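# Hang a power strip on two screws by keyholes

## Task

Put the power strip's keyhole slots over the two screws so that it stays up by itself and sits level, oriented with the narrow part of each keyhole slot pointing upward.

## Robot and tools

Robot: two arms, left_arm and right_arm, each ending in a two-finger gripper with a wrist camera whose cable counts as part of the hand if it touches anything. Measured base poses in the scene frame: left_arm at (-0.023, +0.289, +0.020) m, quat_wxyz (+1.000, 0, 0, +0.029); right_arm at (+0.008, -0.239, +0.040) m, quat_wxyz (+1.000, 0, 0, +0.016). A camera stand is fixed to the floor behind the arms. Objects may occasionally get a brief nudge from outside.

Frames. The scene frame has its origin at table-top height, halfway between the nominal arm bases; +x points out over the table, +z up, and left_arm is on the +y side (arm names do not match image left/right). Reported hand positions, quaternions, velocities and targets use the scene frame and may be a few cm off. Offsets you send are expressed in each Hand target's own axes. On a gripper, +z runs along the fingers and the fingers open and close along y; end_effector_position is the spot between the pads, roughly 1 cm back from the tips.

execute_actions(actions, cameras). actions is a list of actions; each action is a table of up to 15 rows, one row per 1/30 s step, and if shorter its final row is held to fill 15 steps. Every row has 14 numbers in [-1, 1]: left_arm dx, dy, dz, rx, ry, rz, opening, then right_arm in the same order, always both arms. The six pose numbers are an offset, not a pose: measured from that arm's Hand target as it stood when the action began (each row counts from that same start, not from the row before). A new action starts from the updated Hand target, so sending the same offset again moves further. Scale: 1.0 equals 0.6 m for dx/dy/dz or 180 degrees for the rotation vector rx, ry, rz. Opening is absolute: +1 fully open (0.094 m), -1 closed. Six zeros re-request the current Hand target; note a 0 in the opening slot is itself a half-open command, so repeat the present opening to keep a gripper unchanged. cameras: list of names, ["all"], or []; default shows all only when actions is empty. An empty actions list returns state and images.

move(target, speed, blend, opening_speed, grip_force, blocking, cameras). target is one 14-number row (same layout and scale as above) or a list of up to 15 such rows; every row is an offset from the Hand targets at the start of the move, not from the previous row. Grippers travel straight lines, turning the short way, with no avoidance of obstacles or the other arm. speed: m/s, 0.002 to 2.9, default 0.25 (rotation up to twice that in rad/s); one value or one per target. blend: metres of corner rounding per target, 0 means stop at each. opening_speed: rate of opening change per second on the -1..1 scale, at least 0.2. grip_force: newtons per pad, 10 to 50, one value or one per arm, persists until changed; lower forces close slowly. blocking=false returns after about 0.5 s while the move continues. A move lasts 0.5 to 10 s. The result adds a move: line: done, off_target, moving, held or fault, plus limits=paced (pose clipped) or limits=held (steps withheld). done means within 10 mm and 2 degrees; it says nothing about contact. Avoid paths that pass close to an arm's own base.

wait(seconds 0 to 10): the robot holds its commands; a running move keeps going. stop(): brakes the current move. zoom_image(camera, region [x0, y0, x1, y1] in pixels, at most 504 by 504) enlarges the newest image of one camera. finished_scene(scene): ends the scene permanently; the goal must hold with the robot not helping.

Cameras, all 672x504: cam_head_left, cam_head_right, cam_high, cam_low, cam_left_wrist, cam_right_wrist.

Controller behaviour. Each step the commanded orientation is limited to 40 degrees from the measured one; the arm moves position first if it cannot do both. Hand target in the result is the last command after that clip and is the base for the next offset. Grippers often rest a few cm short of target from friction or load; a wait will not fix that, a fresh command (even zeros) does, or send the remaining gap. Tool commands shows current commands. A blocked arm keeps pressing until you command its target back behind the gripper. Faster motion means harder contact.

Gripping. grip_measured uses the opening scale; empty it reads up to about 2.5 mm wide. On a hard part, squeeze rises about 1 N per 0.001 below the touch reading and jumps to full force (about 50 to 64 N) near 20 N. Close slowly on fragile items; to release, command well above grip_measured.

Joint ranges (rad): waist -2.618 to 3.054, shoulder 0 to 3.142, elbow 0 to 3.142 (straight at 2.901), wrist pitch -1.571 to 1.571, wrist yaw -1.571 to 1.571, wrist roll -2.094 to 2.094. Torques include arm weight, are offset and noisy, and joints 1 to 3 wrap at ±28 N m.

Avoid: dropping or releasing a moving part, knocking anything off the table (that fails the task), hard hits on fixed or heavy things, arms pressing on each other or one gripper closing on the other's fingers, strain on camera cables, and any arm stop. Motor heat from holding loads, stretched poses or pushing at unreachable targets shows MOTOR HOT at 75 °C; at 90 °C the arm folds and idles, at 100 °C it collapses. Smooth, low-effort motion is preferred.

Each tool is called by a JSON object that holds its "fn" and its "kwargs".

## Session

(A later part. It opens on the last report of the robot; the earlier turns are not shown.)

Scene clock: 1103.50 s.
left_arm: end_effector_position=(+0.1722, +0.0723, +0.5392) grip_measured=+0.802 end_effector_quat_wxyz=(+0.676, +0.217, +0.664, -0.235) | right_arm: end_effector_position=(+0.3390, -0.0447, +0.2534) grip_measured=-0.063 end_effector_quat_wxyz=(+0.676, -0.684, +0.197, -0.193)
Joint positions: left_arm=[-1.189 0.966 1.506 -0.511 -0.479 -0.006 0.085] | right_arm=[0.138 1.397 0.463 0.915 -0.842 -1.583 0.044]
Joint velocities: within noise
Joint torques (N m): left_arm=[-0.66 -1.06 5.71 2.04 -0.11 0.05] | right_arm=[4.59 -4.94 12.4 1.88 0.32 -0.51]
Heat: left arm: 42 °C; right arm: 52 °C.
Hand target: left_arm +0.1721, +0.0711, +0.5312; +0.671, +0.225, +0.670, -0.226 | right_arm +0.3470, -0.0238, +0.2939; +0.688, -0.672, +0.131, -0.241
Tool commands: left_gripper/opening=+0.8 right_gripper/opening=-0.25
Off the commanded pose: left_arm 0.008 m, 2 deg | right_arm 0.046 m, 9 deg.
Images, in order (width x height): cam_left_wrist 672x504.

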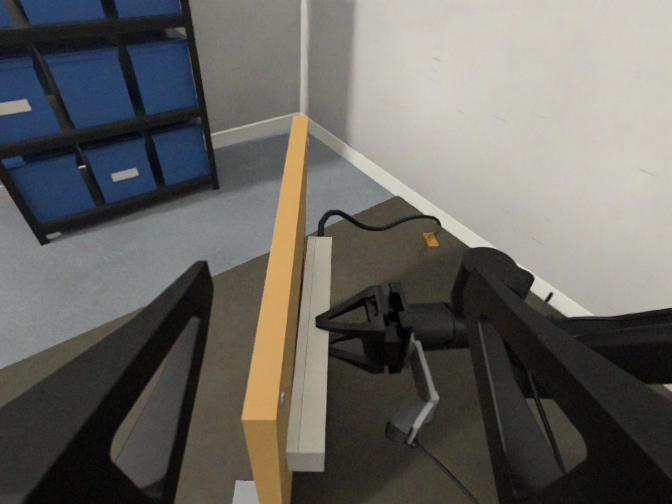

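{"fn": "execute_actions", "kwargs": {"actions": [], "cameras": ["cam_head_left","cam_left_wrist","cam_low","cam_high","cam_right_wrist"]}}

{"fn": "zoom_image", "kwargs": {"camera": "cam_left_wrist", "region": [260, 380, 340, 480]}}

Scene clock: 1121.53 s.
left_arm: end_effector_position=(+0.1722, +0.0723, +0.5392) grip_measured=+0.802 end_effector_quat_wxyz=(+0.676, +0.217, +0.664, -0.235) | right_arm: end_effector_position=(+0.3390, -0.0447, +0.2534) grip_measured=-0.063 end_effector_quat_wxyz=(+0.676, -0.684, +0.197, -0.193)
Joint positions: left_arm=[-1.189 0.966 1.506 -0.511 -0.479 -0.006 0.085] | right_arm=[0.138 1.397 0.463 0.915 -0.842 -1.583 0.044]
Joint velocities: within noise
Joint torques (N m): left_arm=[-0.65 -1.06 5.71 2.04 -0.11 0.05] | right_arm=[4.6 -4.97 12.41 1.89 0.32 -0.52]
Heat: left arm: 42 °C; right arm: 53 °C.
Hand target: left_arm +0.1721, +0.0711, +0.5312; +0.671, +0.225, +0.670, -0.226 | right_arm +0.3470, -0.0238, +0.2939; +0.688, -0.672, +0.131, -0.241
Tool commands: left_gripper/opening=+0.8 right_gripper/opening=-0.25
Off the commanded pose: left_arm 0.008 m, 2 deg | right_arm 0.046 m, 9 deg.
Images, in order (width x height): cam_head_left 672x504, cam_high 672x504, cam_low 672x504, cam_left_wrist 672x504, cam_right_wrist 672x504.

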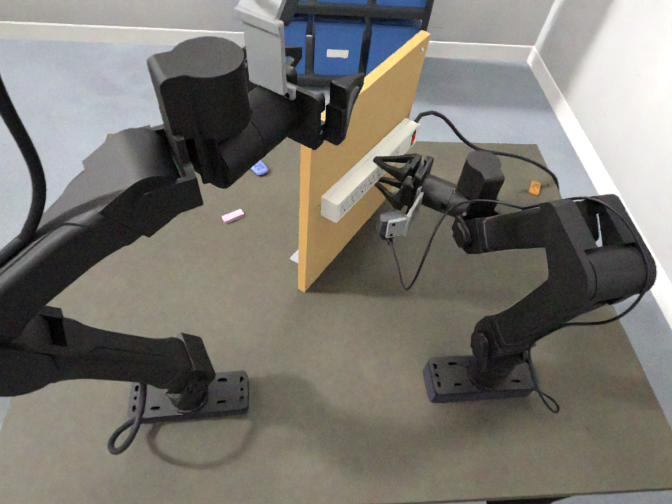

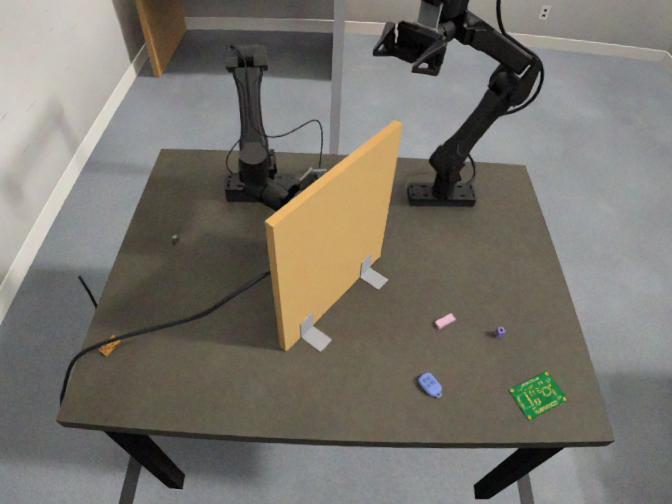

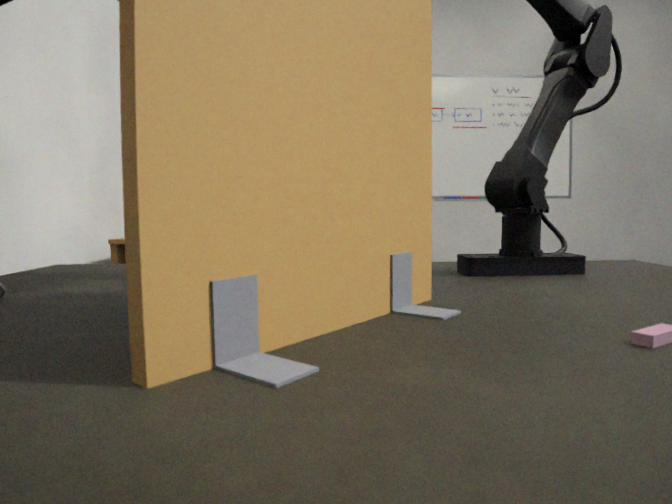

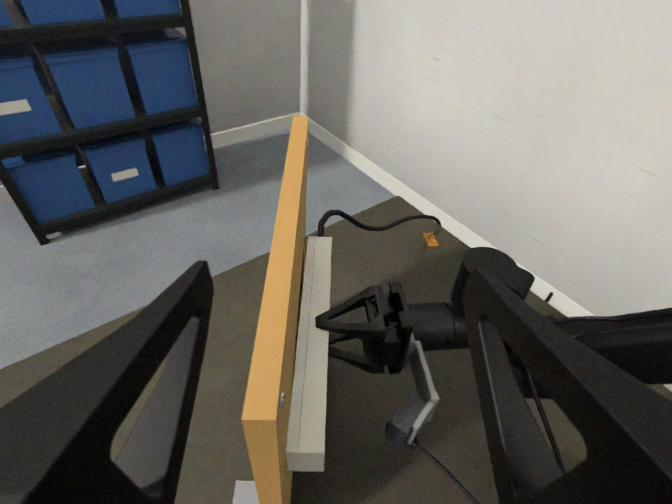

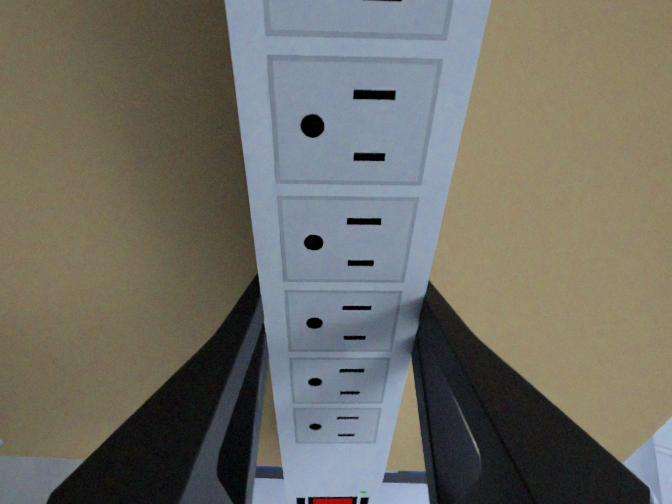

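Scaled by 5.040.

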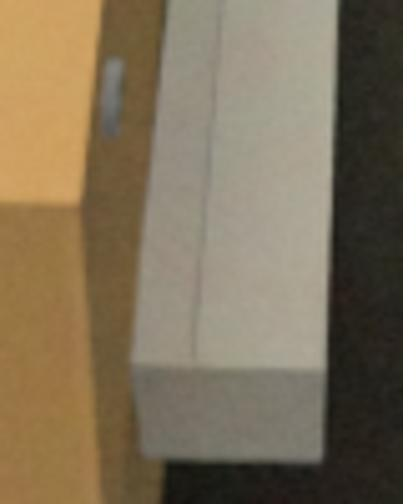

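{"fn": "move", "kwargs": {"target": [0,0,0,0,0,0,0.8, 0,-0.03,0,0,-0.01,0,-0.25], "speed": 0.03, "cameras": ["cam_left_wrist"]}}

{"fn": "zoom_image", "kwargs": {"camera": "cam_left_wrist", "region": [280, 225, 360, 345]}}

Scene clock: 1127.13 s.
left_arm: end_effector_position=(+0.1722, +0.0723, +0.5392) grip_measured=+0.802 end_effector_quat_wxyz=(+0.676, +0.217, +0.664, -0.235) | right_arm: end_effector_position=(+0.3385, -0.0445, +0.2554) grip_measured=-0.063 end_effector_quat_wxyz=(+0.662, -0.698, +0.203, -0.184)
Joint positions: left_arm=[-1.189 0.966 1.506 -0.511 -0.479 -0.006 0.085] | right_arm=[0.138 1.35 0.5 0.765 -0.845 -1.624 0.044]
Joint torques (N m): left_arm=[-0.66 -1.06 5.71 2.05 -0.11 0.05] | right_arm=[3.56 -5.37 13.52 2.33 -0.18 -0.23]
Heat: left arm: 42 °C; right arm: 53 °C.
Hand target: left_arm +0.1721, +0.0711, +0.5312; +0.671, +0.225, +0.670, -0.226 | right_arm +0.3442, -0.0234, +0.3116; +0.690, -0.676, +0.120, -0.230
Off the commanded pose: left_arm 0.008 m, 2 deg | right_arm 0.060 m, 12 deg.
move: off_target (right_arm)
Images, in order (width x height): cam_left_wrist 672x504.

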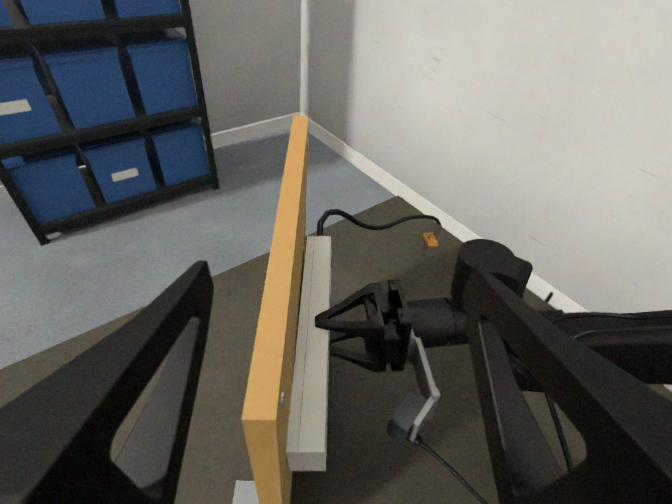

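Scaled by 4.200.

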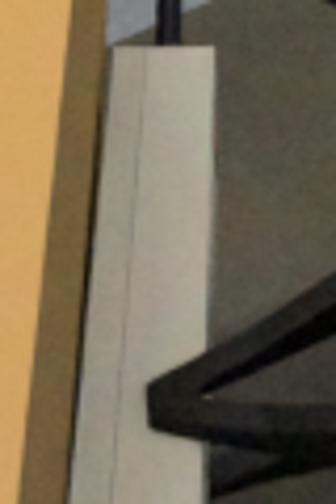

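{"fn": "move", "kwargs": {"target": [0,0,0,0,0,0,0.8, 0,-0.005,0.02,0,-0.04,0,-0.25], "speed": 0.03, "cameras": ["cam_left_wrist"]}}

{"fn": "zoom_image", "kwargs": {"camera": "cam_left_wrist", "region": [280, 225, 360, 345]}}

Scene clock: 1137.03 s.
left_arm: end_effector_position=(+0.1722, +0.0723, +0.5392) grip_measured=+0.802 end_effector_quat_wxyz=(+0.676, +0.217, +0.664, -0.235) | right_arm: end_effector_position=(+0.3386, -0.0441, +0.2560) grip_measured=-0.063 end_effector_quat_wxyz=(+0.661, -0.715, +0.176, -0.147)
Joint positions: left_arm=[-1.189 0.966 1.506 -0.511 -0.479 -0.006 0.085] | right_arm=[0.098 1.384 0.574 0.661 -0.976 -1.672 0.044]
Joint torques (N m): left_arm=[-0.66 -1.06 5.71 2.05 -0.11 0.05] | right_arm=[4.94 -2.74 15.31 2.71 -0.47 0.04]
Heat: left arm: 42 °C; right arm: 60 °C.
Hand target: left_arm +0.1721, +0.0711, +0.5312; +0.671, +0.225, +0.670, -0.226 | right_arm +0.3495, -0.0129, +0.3152; +0.696, -0.689, +0.077, -0.187
Off the commanded pose: left_arm 0.008 m, 2 deg | right_arm 0.068 m, 13 deg.
move: off_target (right_arm)
Images, in order (width x height): cam_left_wrist 672x504.

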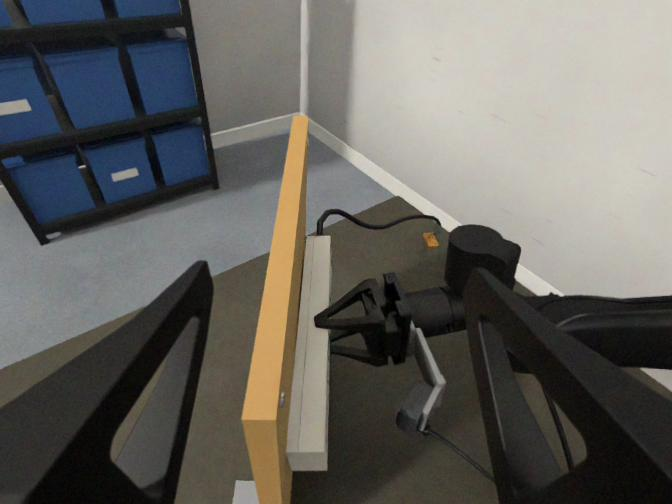

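Scaled by 4.200.

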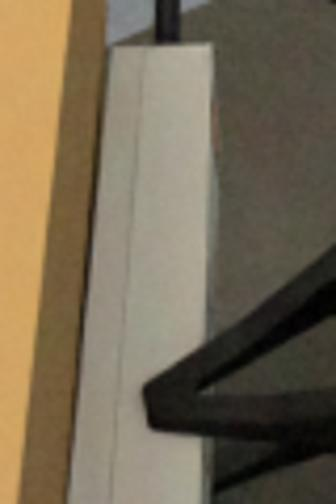

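{"fn": "move", "kwargs": {"target": [0,0,0,0,0,0,0.8, 0,0.01,0,0.05,0,0,-0.25], "speed": 0.03, "cameras": ["cam_left_wrist"]}}

{"fn": "zoom_image", "kwargs": {"camera": "cam_left_wrist", "region": [280, 225, 360, 345]}}

Scene clock: 1145.50 s.
left_arm: end_effector_position=(+0.1722, +0.0723, +0.5392) grip_measured=+0.802 end_effector_quat_wxyz=(+0.676, +0.217, +0.664, -0.235) | right_arm: end_effector_position=(+0.3391, -0.0434, +0.2529) grip_measured=-0.063 end_effector_quat_wxyz=(+0.707, -0.681, +0.132, -0.136)
Joint positions: left_arm=[-1.189 0.966 1.506 -0.511 -0.479 -0.006 0.085] | right_arm=[0.071 1.571 0.527 1.124 -1.085 -1.499 0.044]
Joint torques (N m): left_arm=[-0.66 -1.06 5.7 2.05 -0.11 0.05] | right_arm=[6.95 -4.83 11.78 3.17 0.9 0.64]
Heat: left arm: 42 °C; right arm: 64 °C.
Hand target: left_arm +0.1721, +0.0711, +0.5312; +0.671, +0.225, +0.670, -0.226 | right_arm +0.3504, -0.0130, +0.3094; +0.748, -0.632, +0.062, -0.193
Off the commanded pose: left_arm 0.008 m, 2 deg | right_arm 0.065 m, 13 deg.
move: off_target (right_arm)
Images, in order (width x height): cam_left_wrist 672x504.

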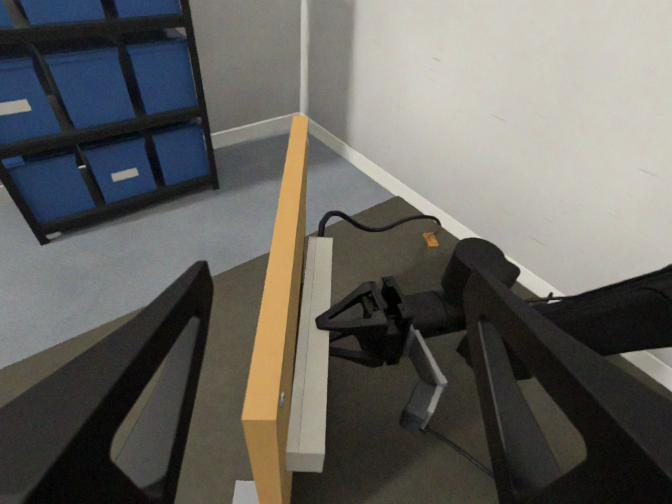

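Scaled by 4.200.

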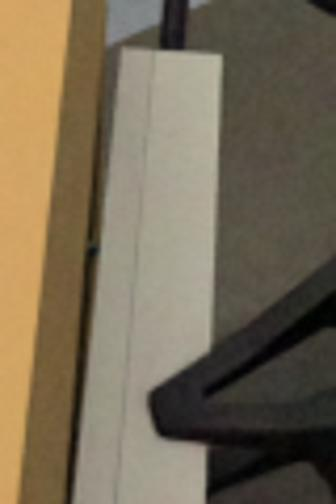

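{"fn": "move", "kwargs": {"target": [0,0.067,0,0,0,0,0.8, 0,0.0,-0.015,0,0,0,-0.25], "speed": 0.06, "cameras": ["cam_left_wrist"]}}

{"fn": "zoom_image", "kwargs": {"camera": "cam_left_wrist", "region": [240, 225, 400, 345]}}

Scene clock: 1174.57 s.
left_arm: end_effector_position=(+0.1960, +0.1019, +0.5402) grip_measured=+0.802 end_effector_quat_wxyz=(+0.678, +0.219, +0.662, -0.233) | right_arm: end_effector_position=(+0.3390, -0.0438, +0.2526) grip_measured=-0.063 end_effector_quat_wxyz=(+0.710, -0.678, +0.130, -0.136)
Joint positions: left_arm=[-0.869 0.939 1.506 -0.539 -0.159 -0.006 0.085] | right_arm=[0.069 1.585 0.523 1.16 -1.089 -1.484 0.044]
Joint torques (N m): left_arm=[0.59 -1.32 5.26 2.11 0.01 0.04] | right_arm=[5.31 -5.33 10.96 3.22 0.72 0.65]
Heat: left arm: 42 °C; right arm: 64 °C.
Hand target: left_arm +0.1965, +0.1031, +0.5312; +0.671, +0.225, +0.670, -0.226 | right_arm +0.3475, -0.0213, +0.3075; +0.748, -0.632, +0.062, -0.193
Off the commanded pose: left_arm 0.009 m, 2 deg | right_arm 0.060 m, 12 deg.
move: off_target (right_arm)
Images, in order (width x height): cam_left_wrist 672x504.

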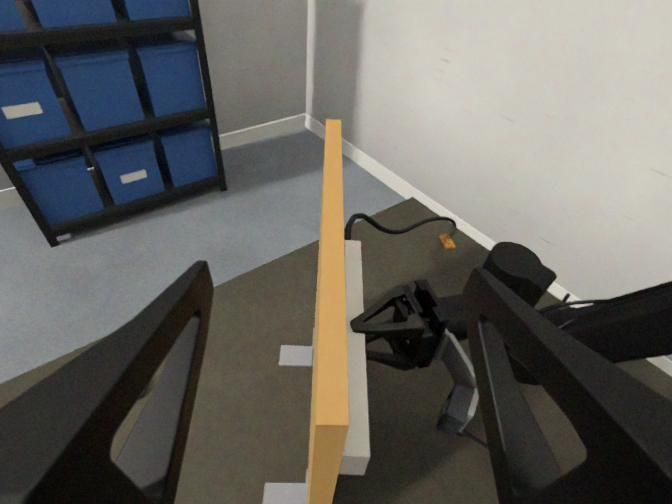

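Scaled by 3.150.

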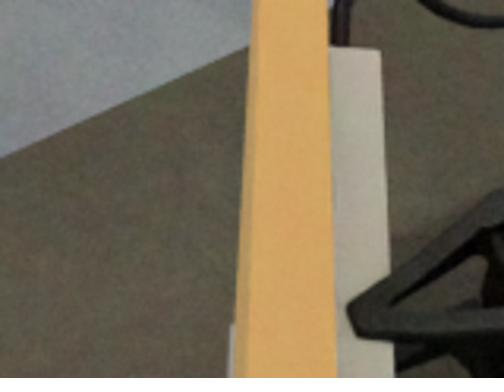

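{"fn": "move", "kwargs": {"target": [0,-0.032,0,0,0,0,0.8, 0,0.0,0,0,0,0,-0.25], "speed": 0.06, "cameras": ["cam_left_wrist"]}}

{"fn": "zoom_image", "kwargs": {"camera": "cam_left_wrist", "region": [260, 225, 380, 345]}}

{"fn": "zoom_image", "kwargs": {"camera": "cam_left_wrist", "region": [260, 340, 380, 475]}}

Scene clock: 1179.77 s.
left_arm: end_effector_position=(+0.1830, +0.0911, +0.5400) grip_measured=+0.802 end_effector_quat_wxyz=(+0.677, +0.218, +0.663, -0.234) | right_arm: end_effector_position=(+0.3390, -0.0438, +0.2526) grip_measured=-0.063 end_effector_quat_wxyz=(+0.710, -0.678, +0.130, -0.136)
Joint positions: left_arm=[-1.024 0.939 1.506 -0.539 -0.314 -0.006 0.085] | right_arm=[0.069 1.585 0.523 1.16 -1.089 -1.484 0.044]
Joint torques (N m): left_arm=[-0.66 -0.27 5.31 2.2 -0.11 0.04] | right_arm=[5.33 -5.31 11.02 3.23 0.74 0.65]
Heat: left arm: 41 °C; right arm: 64 °C.
Hand target: left_arm +0.1848, +0.0878, +0.5312; +0.671, +0.225, +0.670, -0.226 | right_arm +0.3475, -0.0213, +0.3075; +0.748, -0.632, +0.062, -0.193
Off the commanded pose: left_arm 0.010 m, 2 deg | right_arm 0.060 m, 12 deg.
move: off_target (right_arm)
Images, in order (width x height): cam_left_wrist 672x504.

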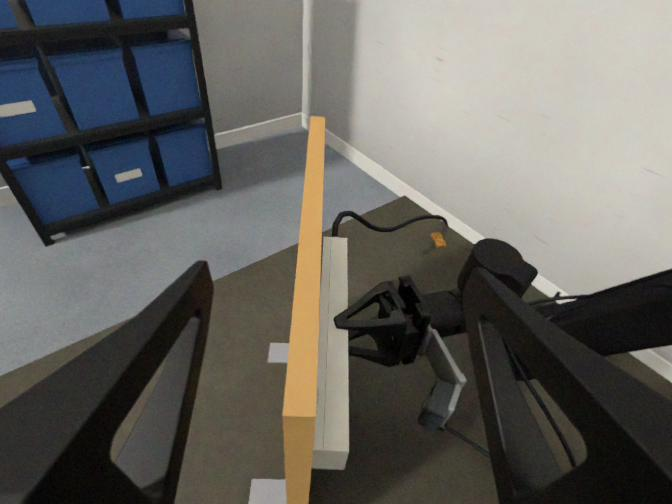

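Scaled by 4.200.

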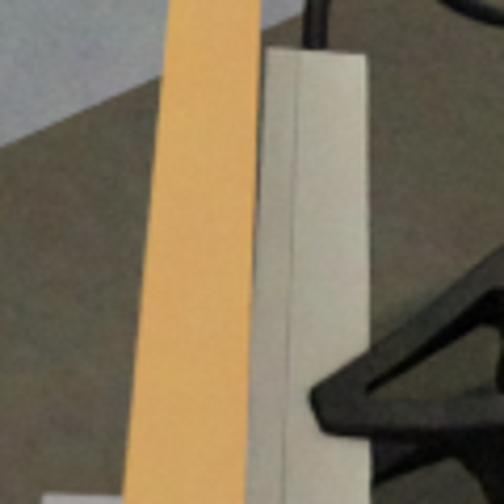

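Scaled by 3.733.

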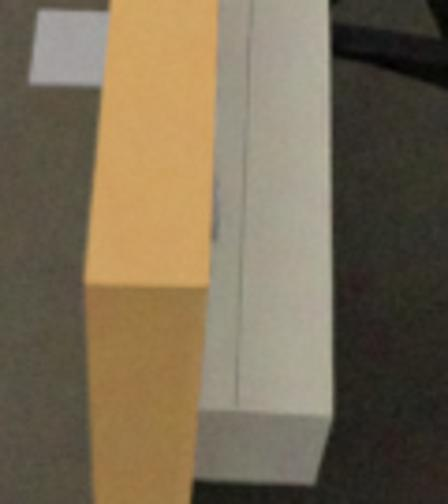

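{"fn": "move", "kwargs": {"target": [0,-0.014,0,0,0,0,0.8, 0,0.0,0,0,0,0,-0.25], "speed": 0.06, "cameras": ["cam_left_wrist"]}}

{"fn": "zoom_image", "kwargs": {"camera": "cam_left_wrist", "region": [270, 225, 350, 345]}}

{"fn": "zoom_image", "kwargs": {"camera": "cam_left_wrist", "region": [270, 340, 360, 475]}}

Scene clock: 1186.20 s.
left_arm: end_effector_position=(+0.1789, +0.0835, +0.5373) grip_measured=+0.802 end_effector_quat_wxyz=(+0.674, +0.220, +0.666, -0.232) | right_arm: end_effector_position=(+0.3390, -0.0438, +0.2526) grip_measured=-0.063 end_effector_quat_wxyz=(+0.710, -0.678, +0.130, -0.136)
Joint positions: left_arm=[-1.093 0.949 1.506 -0.539 -0.383 -0.006 0.085] | right_arm=[0.069 1.585 0.523 1.16 -1.089 -1.484 0.044]
Joint torques (N m): left_arm=[-0.66 -0.64 5.44 2.25 -0.11 0.05] | right_arm=[5.3 -5.38 10.99 3.22 0.73 0.64]
Heat: left arm: 41 °C; right arm: 64 °C.
Hand target: left_arm +0.1797, +0.0812, +0.5313; +0.671, +0.225, +0.670, -0.226 | right_arm +0.3475, -0.0213, +0.3075; +0.748, -0.632, +0.062, -0.193
Off the commanded pose: left_arm 0.007 m, 1 deg | right_arm 0.060 m, 12 deg.
move: off_target (right_arm)
Images, in order (width x height): cam_left_wrist 672x504.

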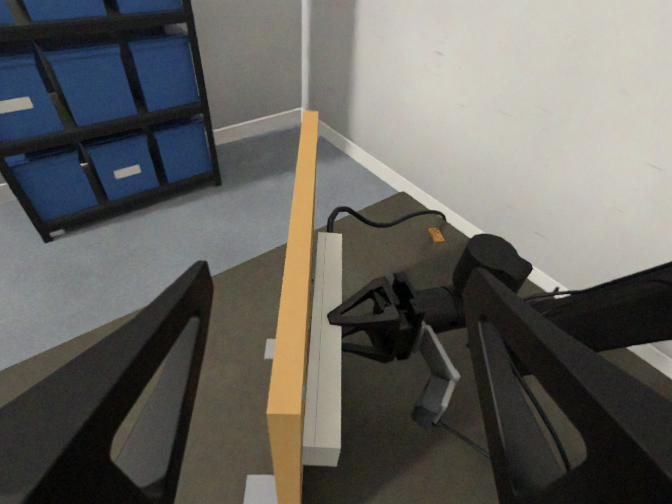

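Scaled by 4.200.

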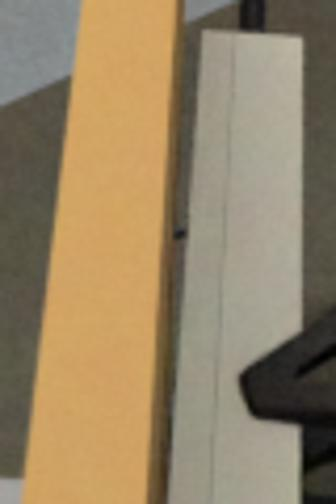

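Scaled by 3.733.

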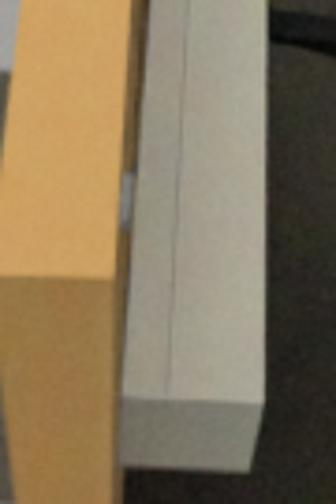

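{"fn": "move", "kwargs": {"target": [[0,0,0,0,0,0,0.8, -0.0087,0.0065,-0.0683,0,0,0,-0.25],[0,0,0,0,0,0,0.8, -0.0087,0.0065,-0.0683,-0.0687,0.0871,0.0397,-0.25]], "speed": 0.05, "blend": [0.01,0], "cameras": ["cam_left_wrist"]}}

{"fn": "zoom_image", "kwargs": {"camera": "cam_left_wrist", "region": [260, 225, 380, 475]}}

Scene clock: 1220.20 s.
left_arm: end_effector_position=(+0.1789, +0.0835, +0.5373) grip_measured=+0.802 end_effector_quat_wxyz=(+0.674, +0.220, +0.666, -0.232) | right_arm: end_effector_position=(+0.3280, -0.0587, +0.2708) grip_measured=-0.063 end_effector_quat_wxyz=(+0.663, -0.680, +0.258, -0.177)
Joint positions: left_arm=[-1.093 0.949 1.506 -0.539 -0.383 -0.006 0.085] | right_arm=[0.121 1.197 0.475 0.64 -0.792 -1.528 0.044]
Joint torques (N m): left_arm=[-0.65 -0.65 5.45 2.25 -0.12 0.04] | right_arm=[1.24 -5.37 8.31 2.04 0.28 -0.39]
Heat: left arm: 40 °C; right arm: 62 °C.
Hand target: left_arm +0.1797, +0.0812, +0.5313; +0.671, +0.225, +0.670, -0.226 | right_arm +0.3297, -0.0567, +0.2951; +0.671, -0.672, +0.223, -0.222
Off the commanded pose: left_arm 0.006 m, 1 deg | right_arm 0.024 m, 7 deg.
move: off_target (right_arm)
Images, in order (width x height): cam_left_wrist 672x504.

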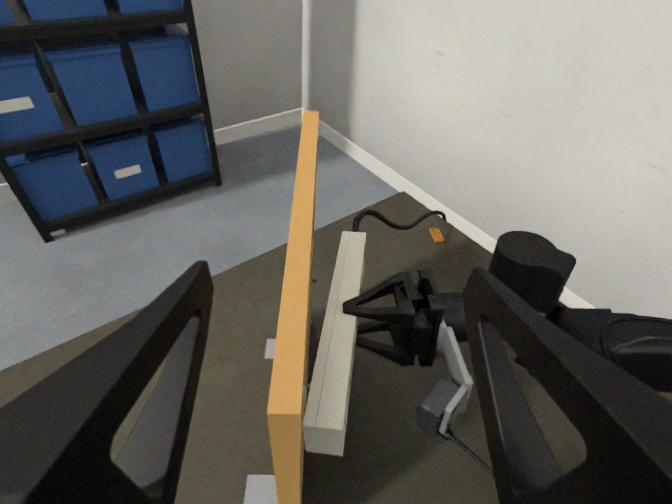

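Scaled by 2.016.

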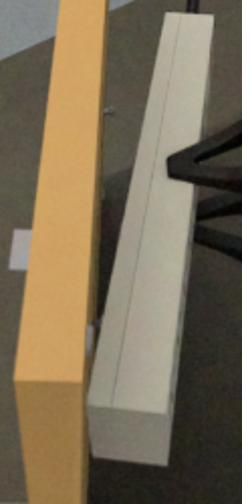

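{"fn": "zoom_image", "kwargs": {"camera": "cam_left_wrist", "region": [285, 260, 365, 340]}}

{"fn": "zoom_image", "kwargs": {"camera": "cam_left_wrist", "region": [270, 340, 350, 440]}}

Scaled by 6.300.

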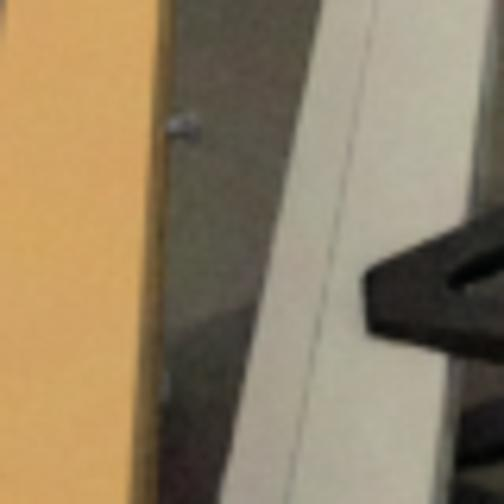

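Scaled by 5.040.

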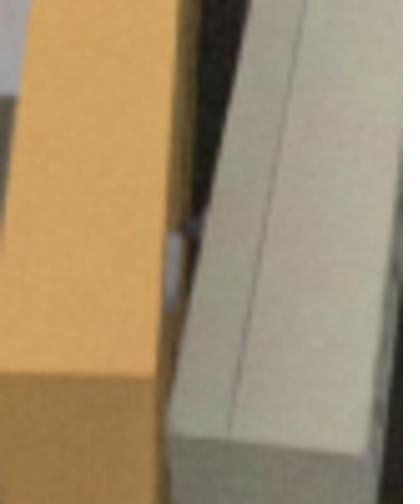

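{"fn": "move", "kwargs": {"target": [0,0,0,0,0,0,0.8, 0,0,0,0.018,-0.044,-0.035,-0.25], "speed": 0.06, "cameras": ["cam_left_wrist"]}}

{"fn": "zoom_image", "kwargs": {"camera": "cam_left_wrist", "region": [280, 220, 360, 320]}}

{"fn": "zoom_image", "kwargs": {"camera": "cam_left_wrist", "region": [280, 360, 360, 460]}}

Scene clock: 1237.87 s.
left_arm: end_effector_position=(+0.1789, +0.0835, +0.5373) grip_measured=+0.802 end_effector_quat_wxyz=(+0.674, +0.220, +0.666, -0.232) | right_arm: end_effector_position=(+0.3297, -0.0614, +0.2654) grip_measured=-0.063 end_effector_quat_wxyz=(+0.672, -0.690, +0.198, -0.183)
Joint positions: left_arm=[-1.093 0.949 1.506 -0.539 -0.383 -0.006 0.085] | right_arm=[0.066 1.294 0.475 0.769 -0.927 -1.597 0.044]
Joint torques (N m): left_arm=[-0.68 -0.64 5.42 2.25 -0.11 0.04] | right_arm=[-0.02 -3.32 9.25 2.38 -0.56 -0.29]
Heat: left arm: 40 °C; right arm: 57 °C.
Hand target: left_arm +0.1797, +0.0812, +0.5313; +0.671, +0.225, +0.670, -0.226 | right_arm +0.3297, -0.0567, +0.2951; +0.690, -0.677, +0.132, -0.218
Off the commanded pose: left_arm 0.007 m, 1 deg | right_arm 0.030 m, 9 deg.
move: off_target (right_arm)
Images, in order (width x height): cam_left_wrist 672x504.

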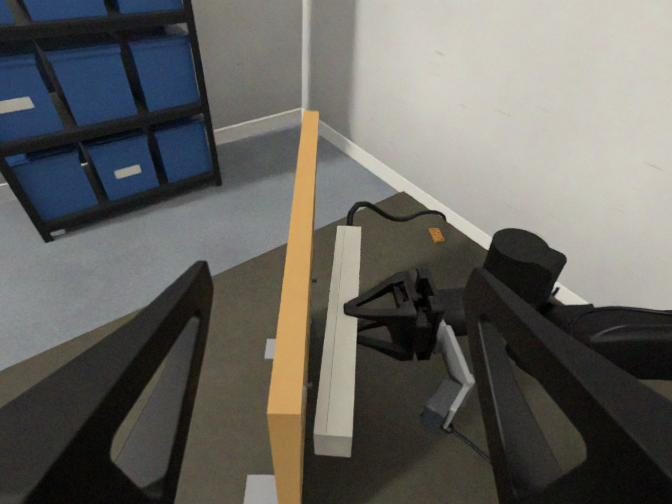

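Scaled by 5.040.

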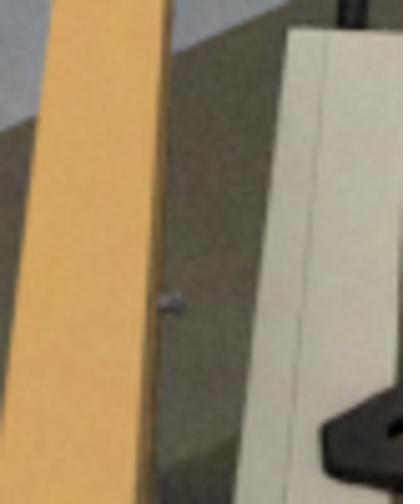

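Scaled by 5.040.

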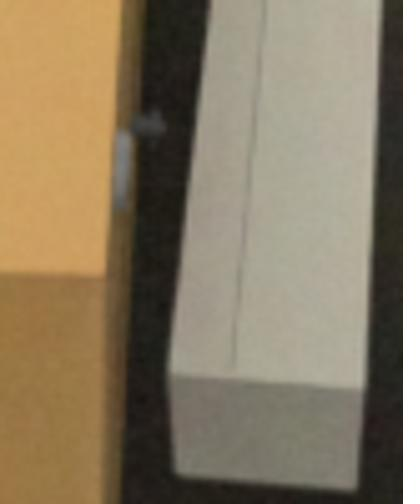

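{"fn": "move", "kwargs": {"target": [0,0,0,0,0,0,0.8, -0.004,0,0,0.012,-0.034,-0.01,-0.25], "speed": 0.06, "cameras": ["cam_left_wrist"]}}

{"fn": "zoom_image", "kwargs": {"camera": "cam_left_wrist", "region": [280, 220, 360, 320]}}

{"fn": "zoom_image", "kwargs": {"camera": "cam_left_wrist", "region": [280, 360, 360, 460]}}

Scene clock: 1249.30 s.
left_arm: end_effector_position=(+0.1789, +0.0835, +0.5373) grip_measured=+0.802 end_effector_quat_wxyz=(+0.674, +0.220, +0.666, -0.232) | right_arm: end_effector_position=(+0.3265, -0.0604, +0.2631) grip_measured=-0.063 end_effector_quat_wxyz=(+0.690, -0.690, +0.152, -0.159)
Joint positions: left_arm=[-1.093 0.949 1.506 -0.539 -0.383 -0.006 0.085] | right_arm=[0.028 1.391 0.485 0.912 -1.068 -1.575 0.044]
Joint torques (N m): left_arm=[-0.68 -0.62 5.45 2.25 -0.11 0.04] | right_arm=[0.13 -3.67 10.26 2.26 -0.58 -0.18]
Heat: left arm: 40 °C; right arm: 56 °C.
Hand target: left_arm +0.1797, +0.0812, +0.5313; +0.671, +0.225, +0.670, -0.226 | right_arm +0.3276, -0.0555, +0.2948; +0.705, -0.677, +0.080, -0.195
Off the commanded pose: left_arm 0.007 m, 1 deg | right_arm 0.032 m, 9 deg.
move: off_target (right_arm)
Images, in order (width x height): cam_left_wrist 672x504.

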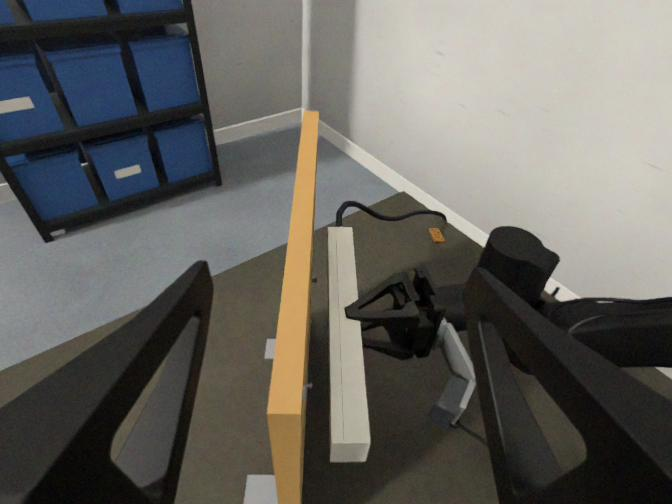

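Scaled by 5.040.

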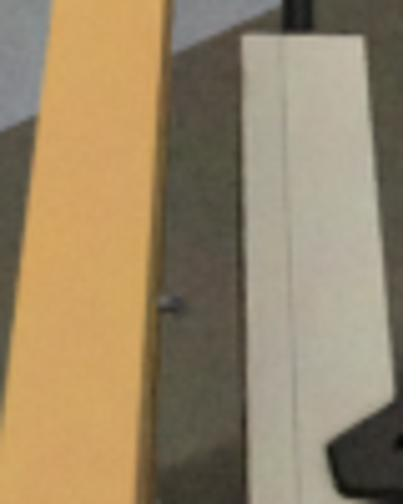

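Scaled by 5.040.

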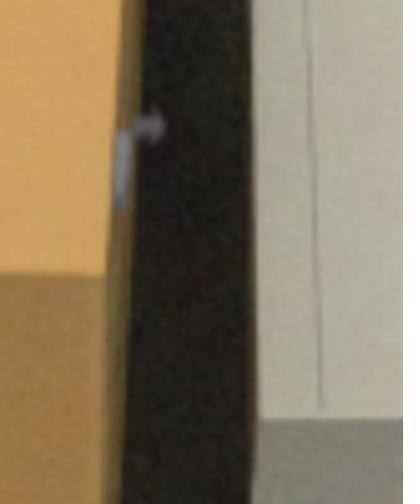

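{"fn": "move", "kwargs": {"target": [0,0,0,0,0,0,0.8, 0.005,0.002,0.019,0,0.008,0,-0.25], "speed": 0.03, "cameras": ["cam_left_wrist"]}}

{"fn": "zoom_image", "kwargs": {"camera": "cam_left_wrist", "region": [280, 220, 360, 320]}}

{"fn": "zoom_image", "kwargs": {"camera": "cam_left_wrist", "region": [280, 360, 360, 460]}}

Scene clock: 1256.93 s.
left_arm: end_effector_position=(+0.1789, +0.0835, +0.5373) grip_measured=+0.802 end_effector_quat_wxyz=(+0.674, +0.220, +0.666, -0.232) | right_arm: end_effector_position=(+0.3335, -0.0555, +0.2626) grip_measured=-0.063 end_effector_quat_wxyz=(+0.688, -0.688, +0.160, -0.167)
Joint positions: left_arm=[-1.093 0.949 1.506 -0.539 -0.383 -0.006 0.085] | right_arm=[0.055 1.409 0.497 0.918 -1.017 -1.575 0.044]
Joint torques (N m): left_arm=[-0.66 -0.64 5.45 2.25 -0.11 0.04] | right_arm=[1.26 -3.78 10.26 2.35 -0.33 -0.25]
Heat: left arm: 40 °C; right arm: 57 °C.
Hand target: left_arm +0.1797, +0.0812, +0.5313; +0.671, +0.225, +0.670, -0.226 | right_arm +0.3349, -0.0462, +0.2950; +0.704, -0.674, +0.089, -0.203
Off the commanded pose: left_arm 0.007 m, 1 deg | right_arm 0.034 m, 9 deg.
move: off_target (right_arm)
Images, in order (width x height): cam_left_wrist 672x504.

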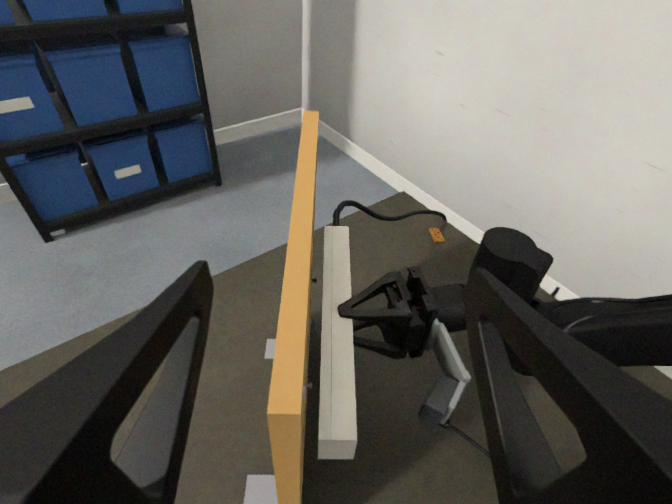

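Scaled by 5.040.

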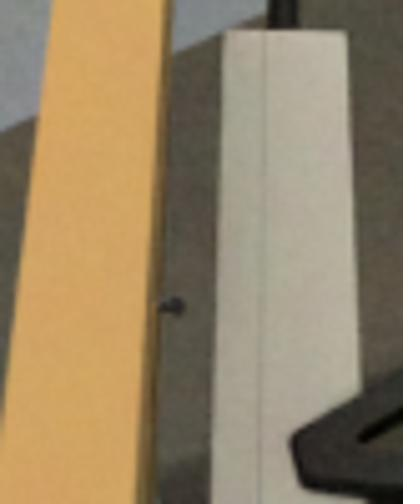

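Scaled by 5.040.

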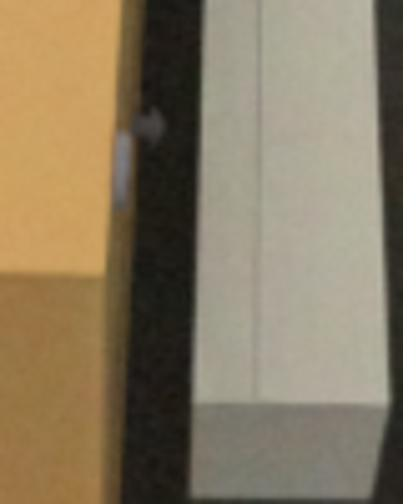

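{"fn": "move", "kwargs": {"target": [0,0,0,0,0,0,0.8, 0.0005,0.0015,0.019,0,0.001,0.004,-0.25], "speed": 0.02, "cameras": ["cam_left_wrist"]}}

{"fn": "zoom_image", "kwargs": {"camera": "cam_left_wrist", "region": [280, 220, 360, 320]}}

{"fn": "zoom_image", "kwargs": {"camera": "cam_left_wrist", "region": [280, 360, 360, 460]}}

Scene clock: 1265.00 s.
left_arm: end_effector_position=(+0.1789, +0.0835, +0.5373) grip_measured=+0.802 end_effector_quat_wxyz=(+0.674, +0.220, +0.666, -0.232) | right_arm: end_effector_position=(+0.3367, -0.0473, +0.2625) grip_measured=-0.063 end_effector_quat_wxyz=(+0.688, -0.688, +0.161, -0.165)
Joint positions: left_arm=[-1.093 0.949 1.506 -0.539 -0.383 -0.006 0.085] | right_arm=[0.087 1.427 0.511 0.919 -0.987 -1.574 0.044]
Joint torques (N m): left_arm=[-0.68 -0.64 5.42 2.25 -0.11 0.05] | right_arm=[1.8 -3.55 10.59 2.33 -0.27 -0.2]
Heat: left arm: 40 °C; right arm: 57 °C.
Hand target: left_arm +0.1797, +0.0812, +0.5313; +0.671, +0.225, +0.670, -0.226 | right_arm +0.3398, -0.0359, +0.2950; +0.705, -0.673, +0.094, -0.200
Off the commanded pose: left_arm 0.007 m, 1 deg | right_arm 0.035 m, 9 deg.
move: off_target (right_arm)
Images, in order (width x height): cam_left_wrist 672x504.

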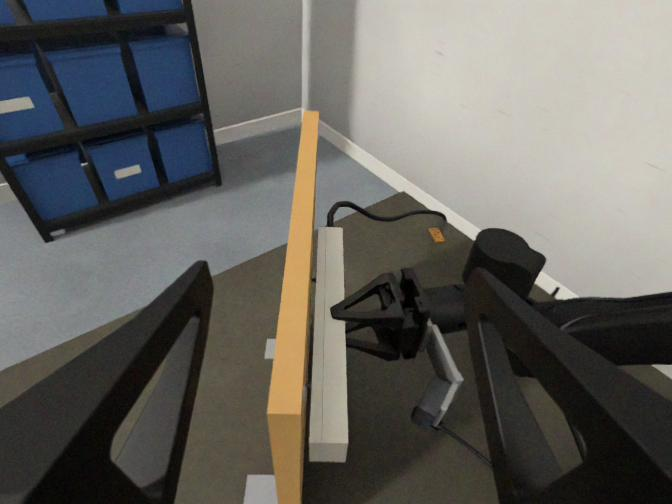

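Scaled by 5.040.

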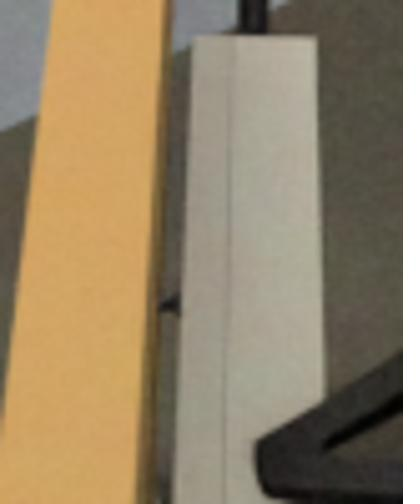

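Scaled by 5.040.

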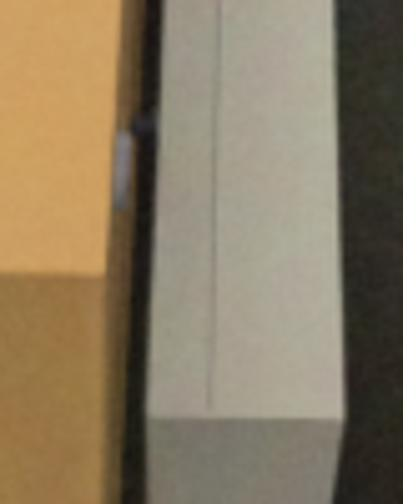

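{"fn": "move", "kwargs": {"target": [0,0,0,0,0,0,0.8, 0,0.025,0,0,0,0,-0.25], "speed": 0.02, "cameras": ["cam_left_wrist"]}}

{"fn": "zoom_image", "kwargs": {"camera": "cam_left_wrist", "region": [280, 220, 360, 320]}}

{"fn": "zoom_image", "kwargs": {"camera": "cam_left_wrist", "region": [280, 360, 360, 460]}}

Scene clock: 1269.93 s.
left_arm: end_effector_position=(+0.1789, +0.0835, +0.5373) grip_measured=+0.802 end_effector_quat_wxyz=(+0.674, +0.220, +0.666, -0.232) | right_arm: end_effector_position=(+0.3371, -0.0473, +0.2614) grip_measured=-0.063 end_effector_quat_wxyz=(+0.697, -0.684, +0.147, -0.160)
Joint positions: left_arm=[-1.093 0.949 1.506 -0.539 -0.383 -0.006 0.085] | right_arm=[0.076 1.474 0.511 1.006 -1.025 -1.548 0.044]
Joint torques (N m): left_arm=[-0.66 -0.64 5.44 2.25 -0.12 0.05] | right_arm=[2.71 -2.81 8.92 2.17 0.2 -0.41]
Heat: left arm: 40 °C; right arm: 59 °C.
Hand target: left_arm +0.1797, +0.0812, +0.5313; +0.671, +0.225, +0.670, -0.226 | right_arm +0.3422, -0.0357, +0.2801; +0.705, -0.673, +0.095, -0.200
Off the commanded pose: left_arm 0.007 m, 1 deg | right_arm 0.023 m, 8 deg.
move: off_target (right_arm)
Images, in order (width x height): cam_left_wrist 672x504.

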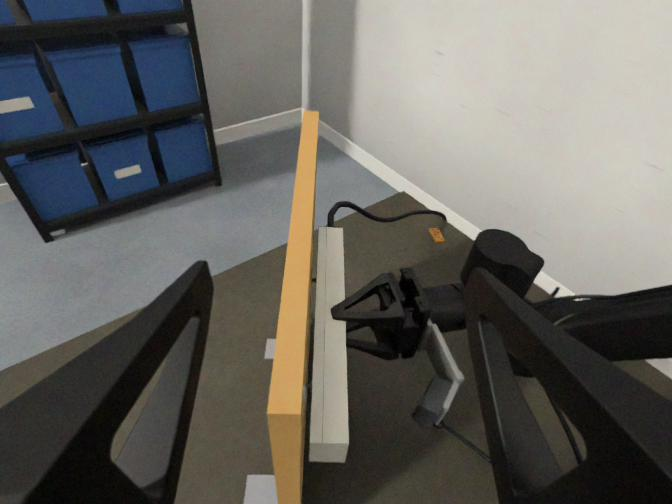

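Scaled by 5.040.

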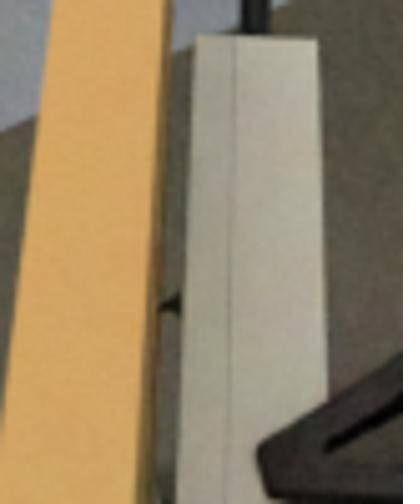

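Scaled by 5.040.

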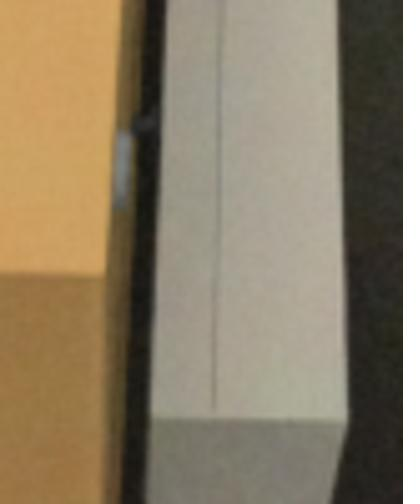

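{"fn": "move", "kwargs": {"target": [0,0,0,0,0,0,0.8, 0,0.015,0,0,0,0.004,-0.25], "speed": 0.015, "cameras": ["cam_left_wrist"]}}

{"fn": "zoom_image", "kwargs": {"camera": "cam_left_wrist", "region": [280, 220, 360, 320]}}

{"fn": "zoom_image", "kwargs": {"camera": "cam_left_wrist", "region": [280, 360, 360, 460]}}

Scene clock: 1275.33 s.
left_arm: end_effector_position=(+0.1789, +0.0835, +0.5373) grip_measured=+0.802 end_effector_quat_wxyz=(+0.674, +0.220, +0.666, -0.232) | right_arm: end_effector_position=(+0.3370, -0.0473, +0.2606) grip_measured=-0.063 end_effector_quat_wxyz=(+0.703, -0.680, +0.137, -0.156)
Joint positions: left_arm=[-1.093 0.949 1.506 -0.539 -0.383 -0.006 0.085] | right_arm=[0.069 1.509 0.511 1.074 -1.052 -1.525 0.044]
Joint torques (N m): left_arm=[-0.68 -0.64 5.45 2.25 -0.11 0.05] | right_arm=[3.3 -2.55 7.92 2 0.52 -0.49]
Heat: left arm: 40 °C; right arm: 59 °C.
Hand target: left_arm +0.1797, +0.0812, +0.5313; +0.671, +0.225, +0.670, -0.226 | right_arm +0.3435, -0.0356, +0.2713; +0.707, -0.673, +0.099, -0.196
Off the commanded pose: left_arm 0.007 m, 1 deg | right_arm 0.017 m, 6 deg.
move: off_target (right_arm)
Images, in order (width x height): cam_left_wrist 672x504.

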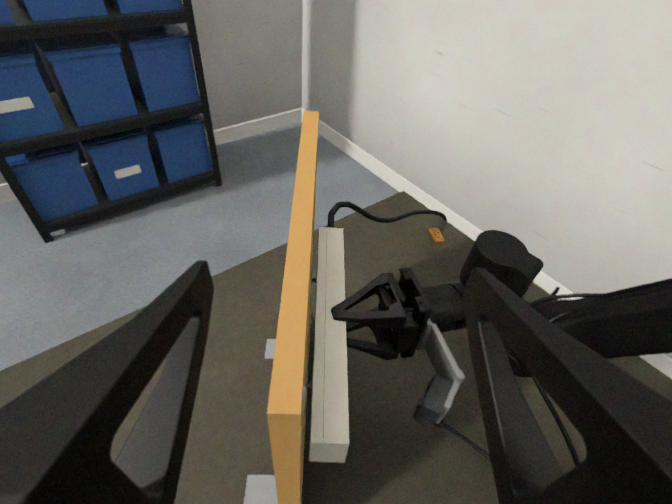

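Scaled by 5.040.

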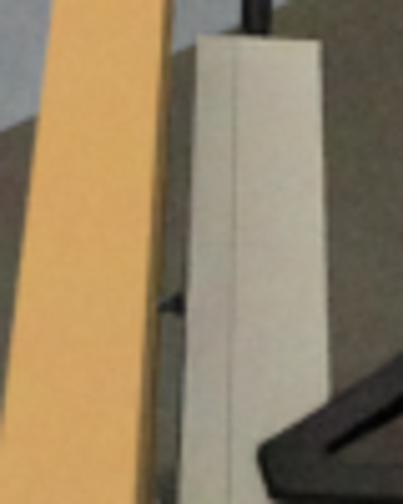

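Scaled by 5.040.

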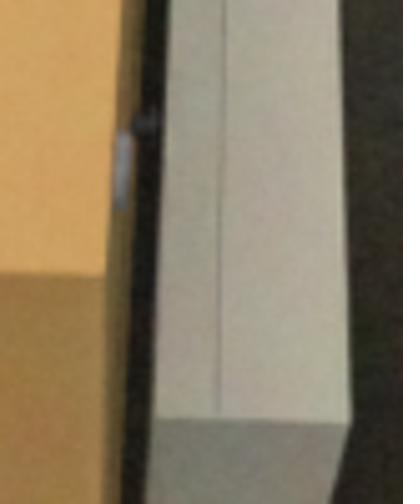

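{"fn": "move", "kwargs": {"target": [0,0,0,0,0,0,0.8, 0,0.02,0,-0.014,0,0.002,-0.25], "speed": 0.015, "cameras": ["cam_left_wrist"]}}

{"fn": "zoom_image", "kwargs": {"camera": "cam_left_wrist", "region": [280, 220, 360, 320]}}

{"fn": "zoom_image", "kwargs": {"camera": "cam_left_wrist", "region": [280, 360, 360, 460]}}

Scene clock: 1280.60 s.
left_arm: end_effector_position=(+0.1789, +0.0835, +0.5373) grip_measured=+0.802 end_effector_quat_wxyz=(+0.674, +0.220, +0.666, -0.232) | right_arm: end_effector_position=(+0.3370, -0.0473, +0.2598) grip_measured=-0.063 end_effector_quat_wxyz=(+0.702, -0.681, +0.136, -0.157)
Joint positions: left_arm=[-1.093 0.949 1.506 -0.539 -0.383 -0.006 0.085] | right_arm=[0.069 1.51 0.511 1.07 -1.052 -1.532 0.044]
Joint torques (N m): left_arm=[-0.66 -0.64 5.45 2.25 -0.11 0.05] | right_arm=[3.21 -1.95 8.01 1.48 0.51 -0.89]
Heat: left arm: 40 °C; right arm: 59 °C.
Hand target: left_arm +0.1797, +0.0812, +0.5313; +0.671, +0.225, +0.670, -0.226 | right_arm +0.3453, -0.0353, +0.2593; +0.692, -0.688, +0.105, -0.191
Off the commanded pose: left_arm 0.007 m, 1 deg | right_arm 0.015 m, 5 deg.
move: off_target (right_arm)
Images, in order (width x height): cam_left_wrist 672x504.

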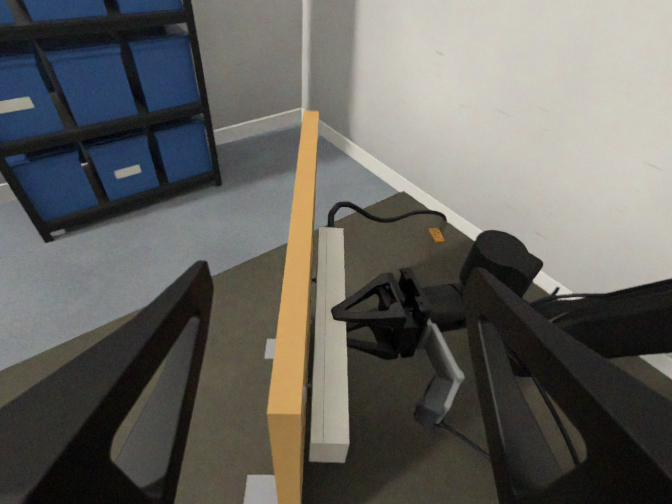

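Scaled by 5.040.

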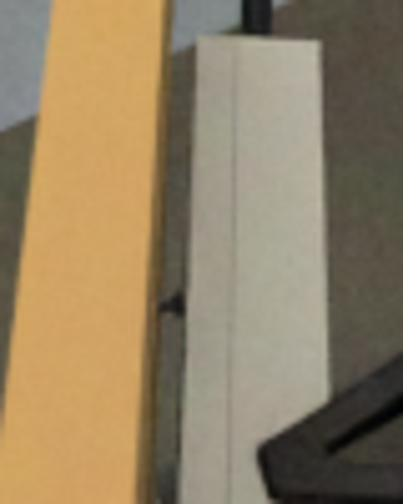

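Scaled by 5.040.

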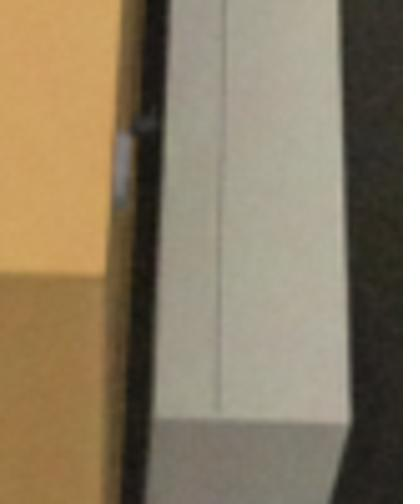

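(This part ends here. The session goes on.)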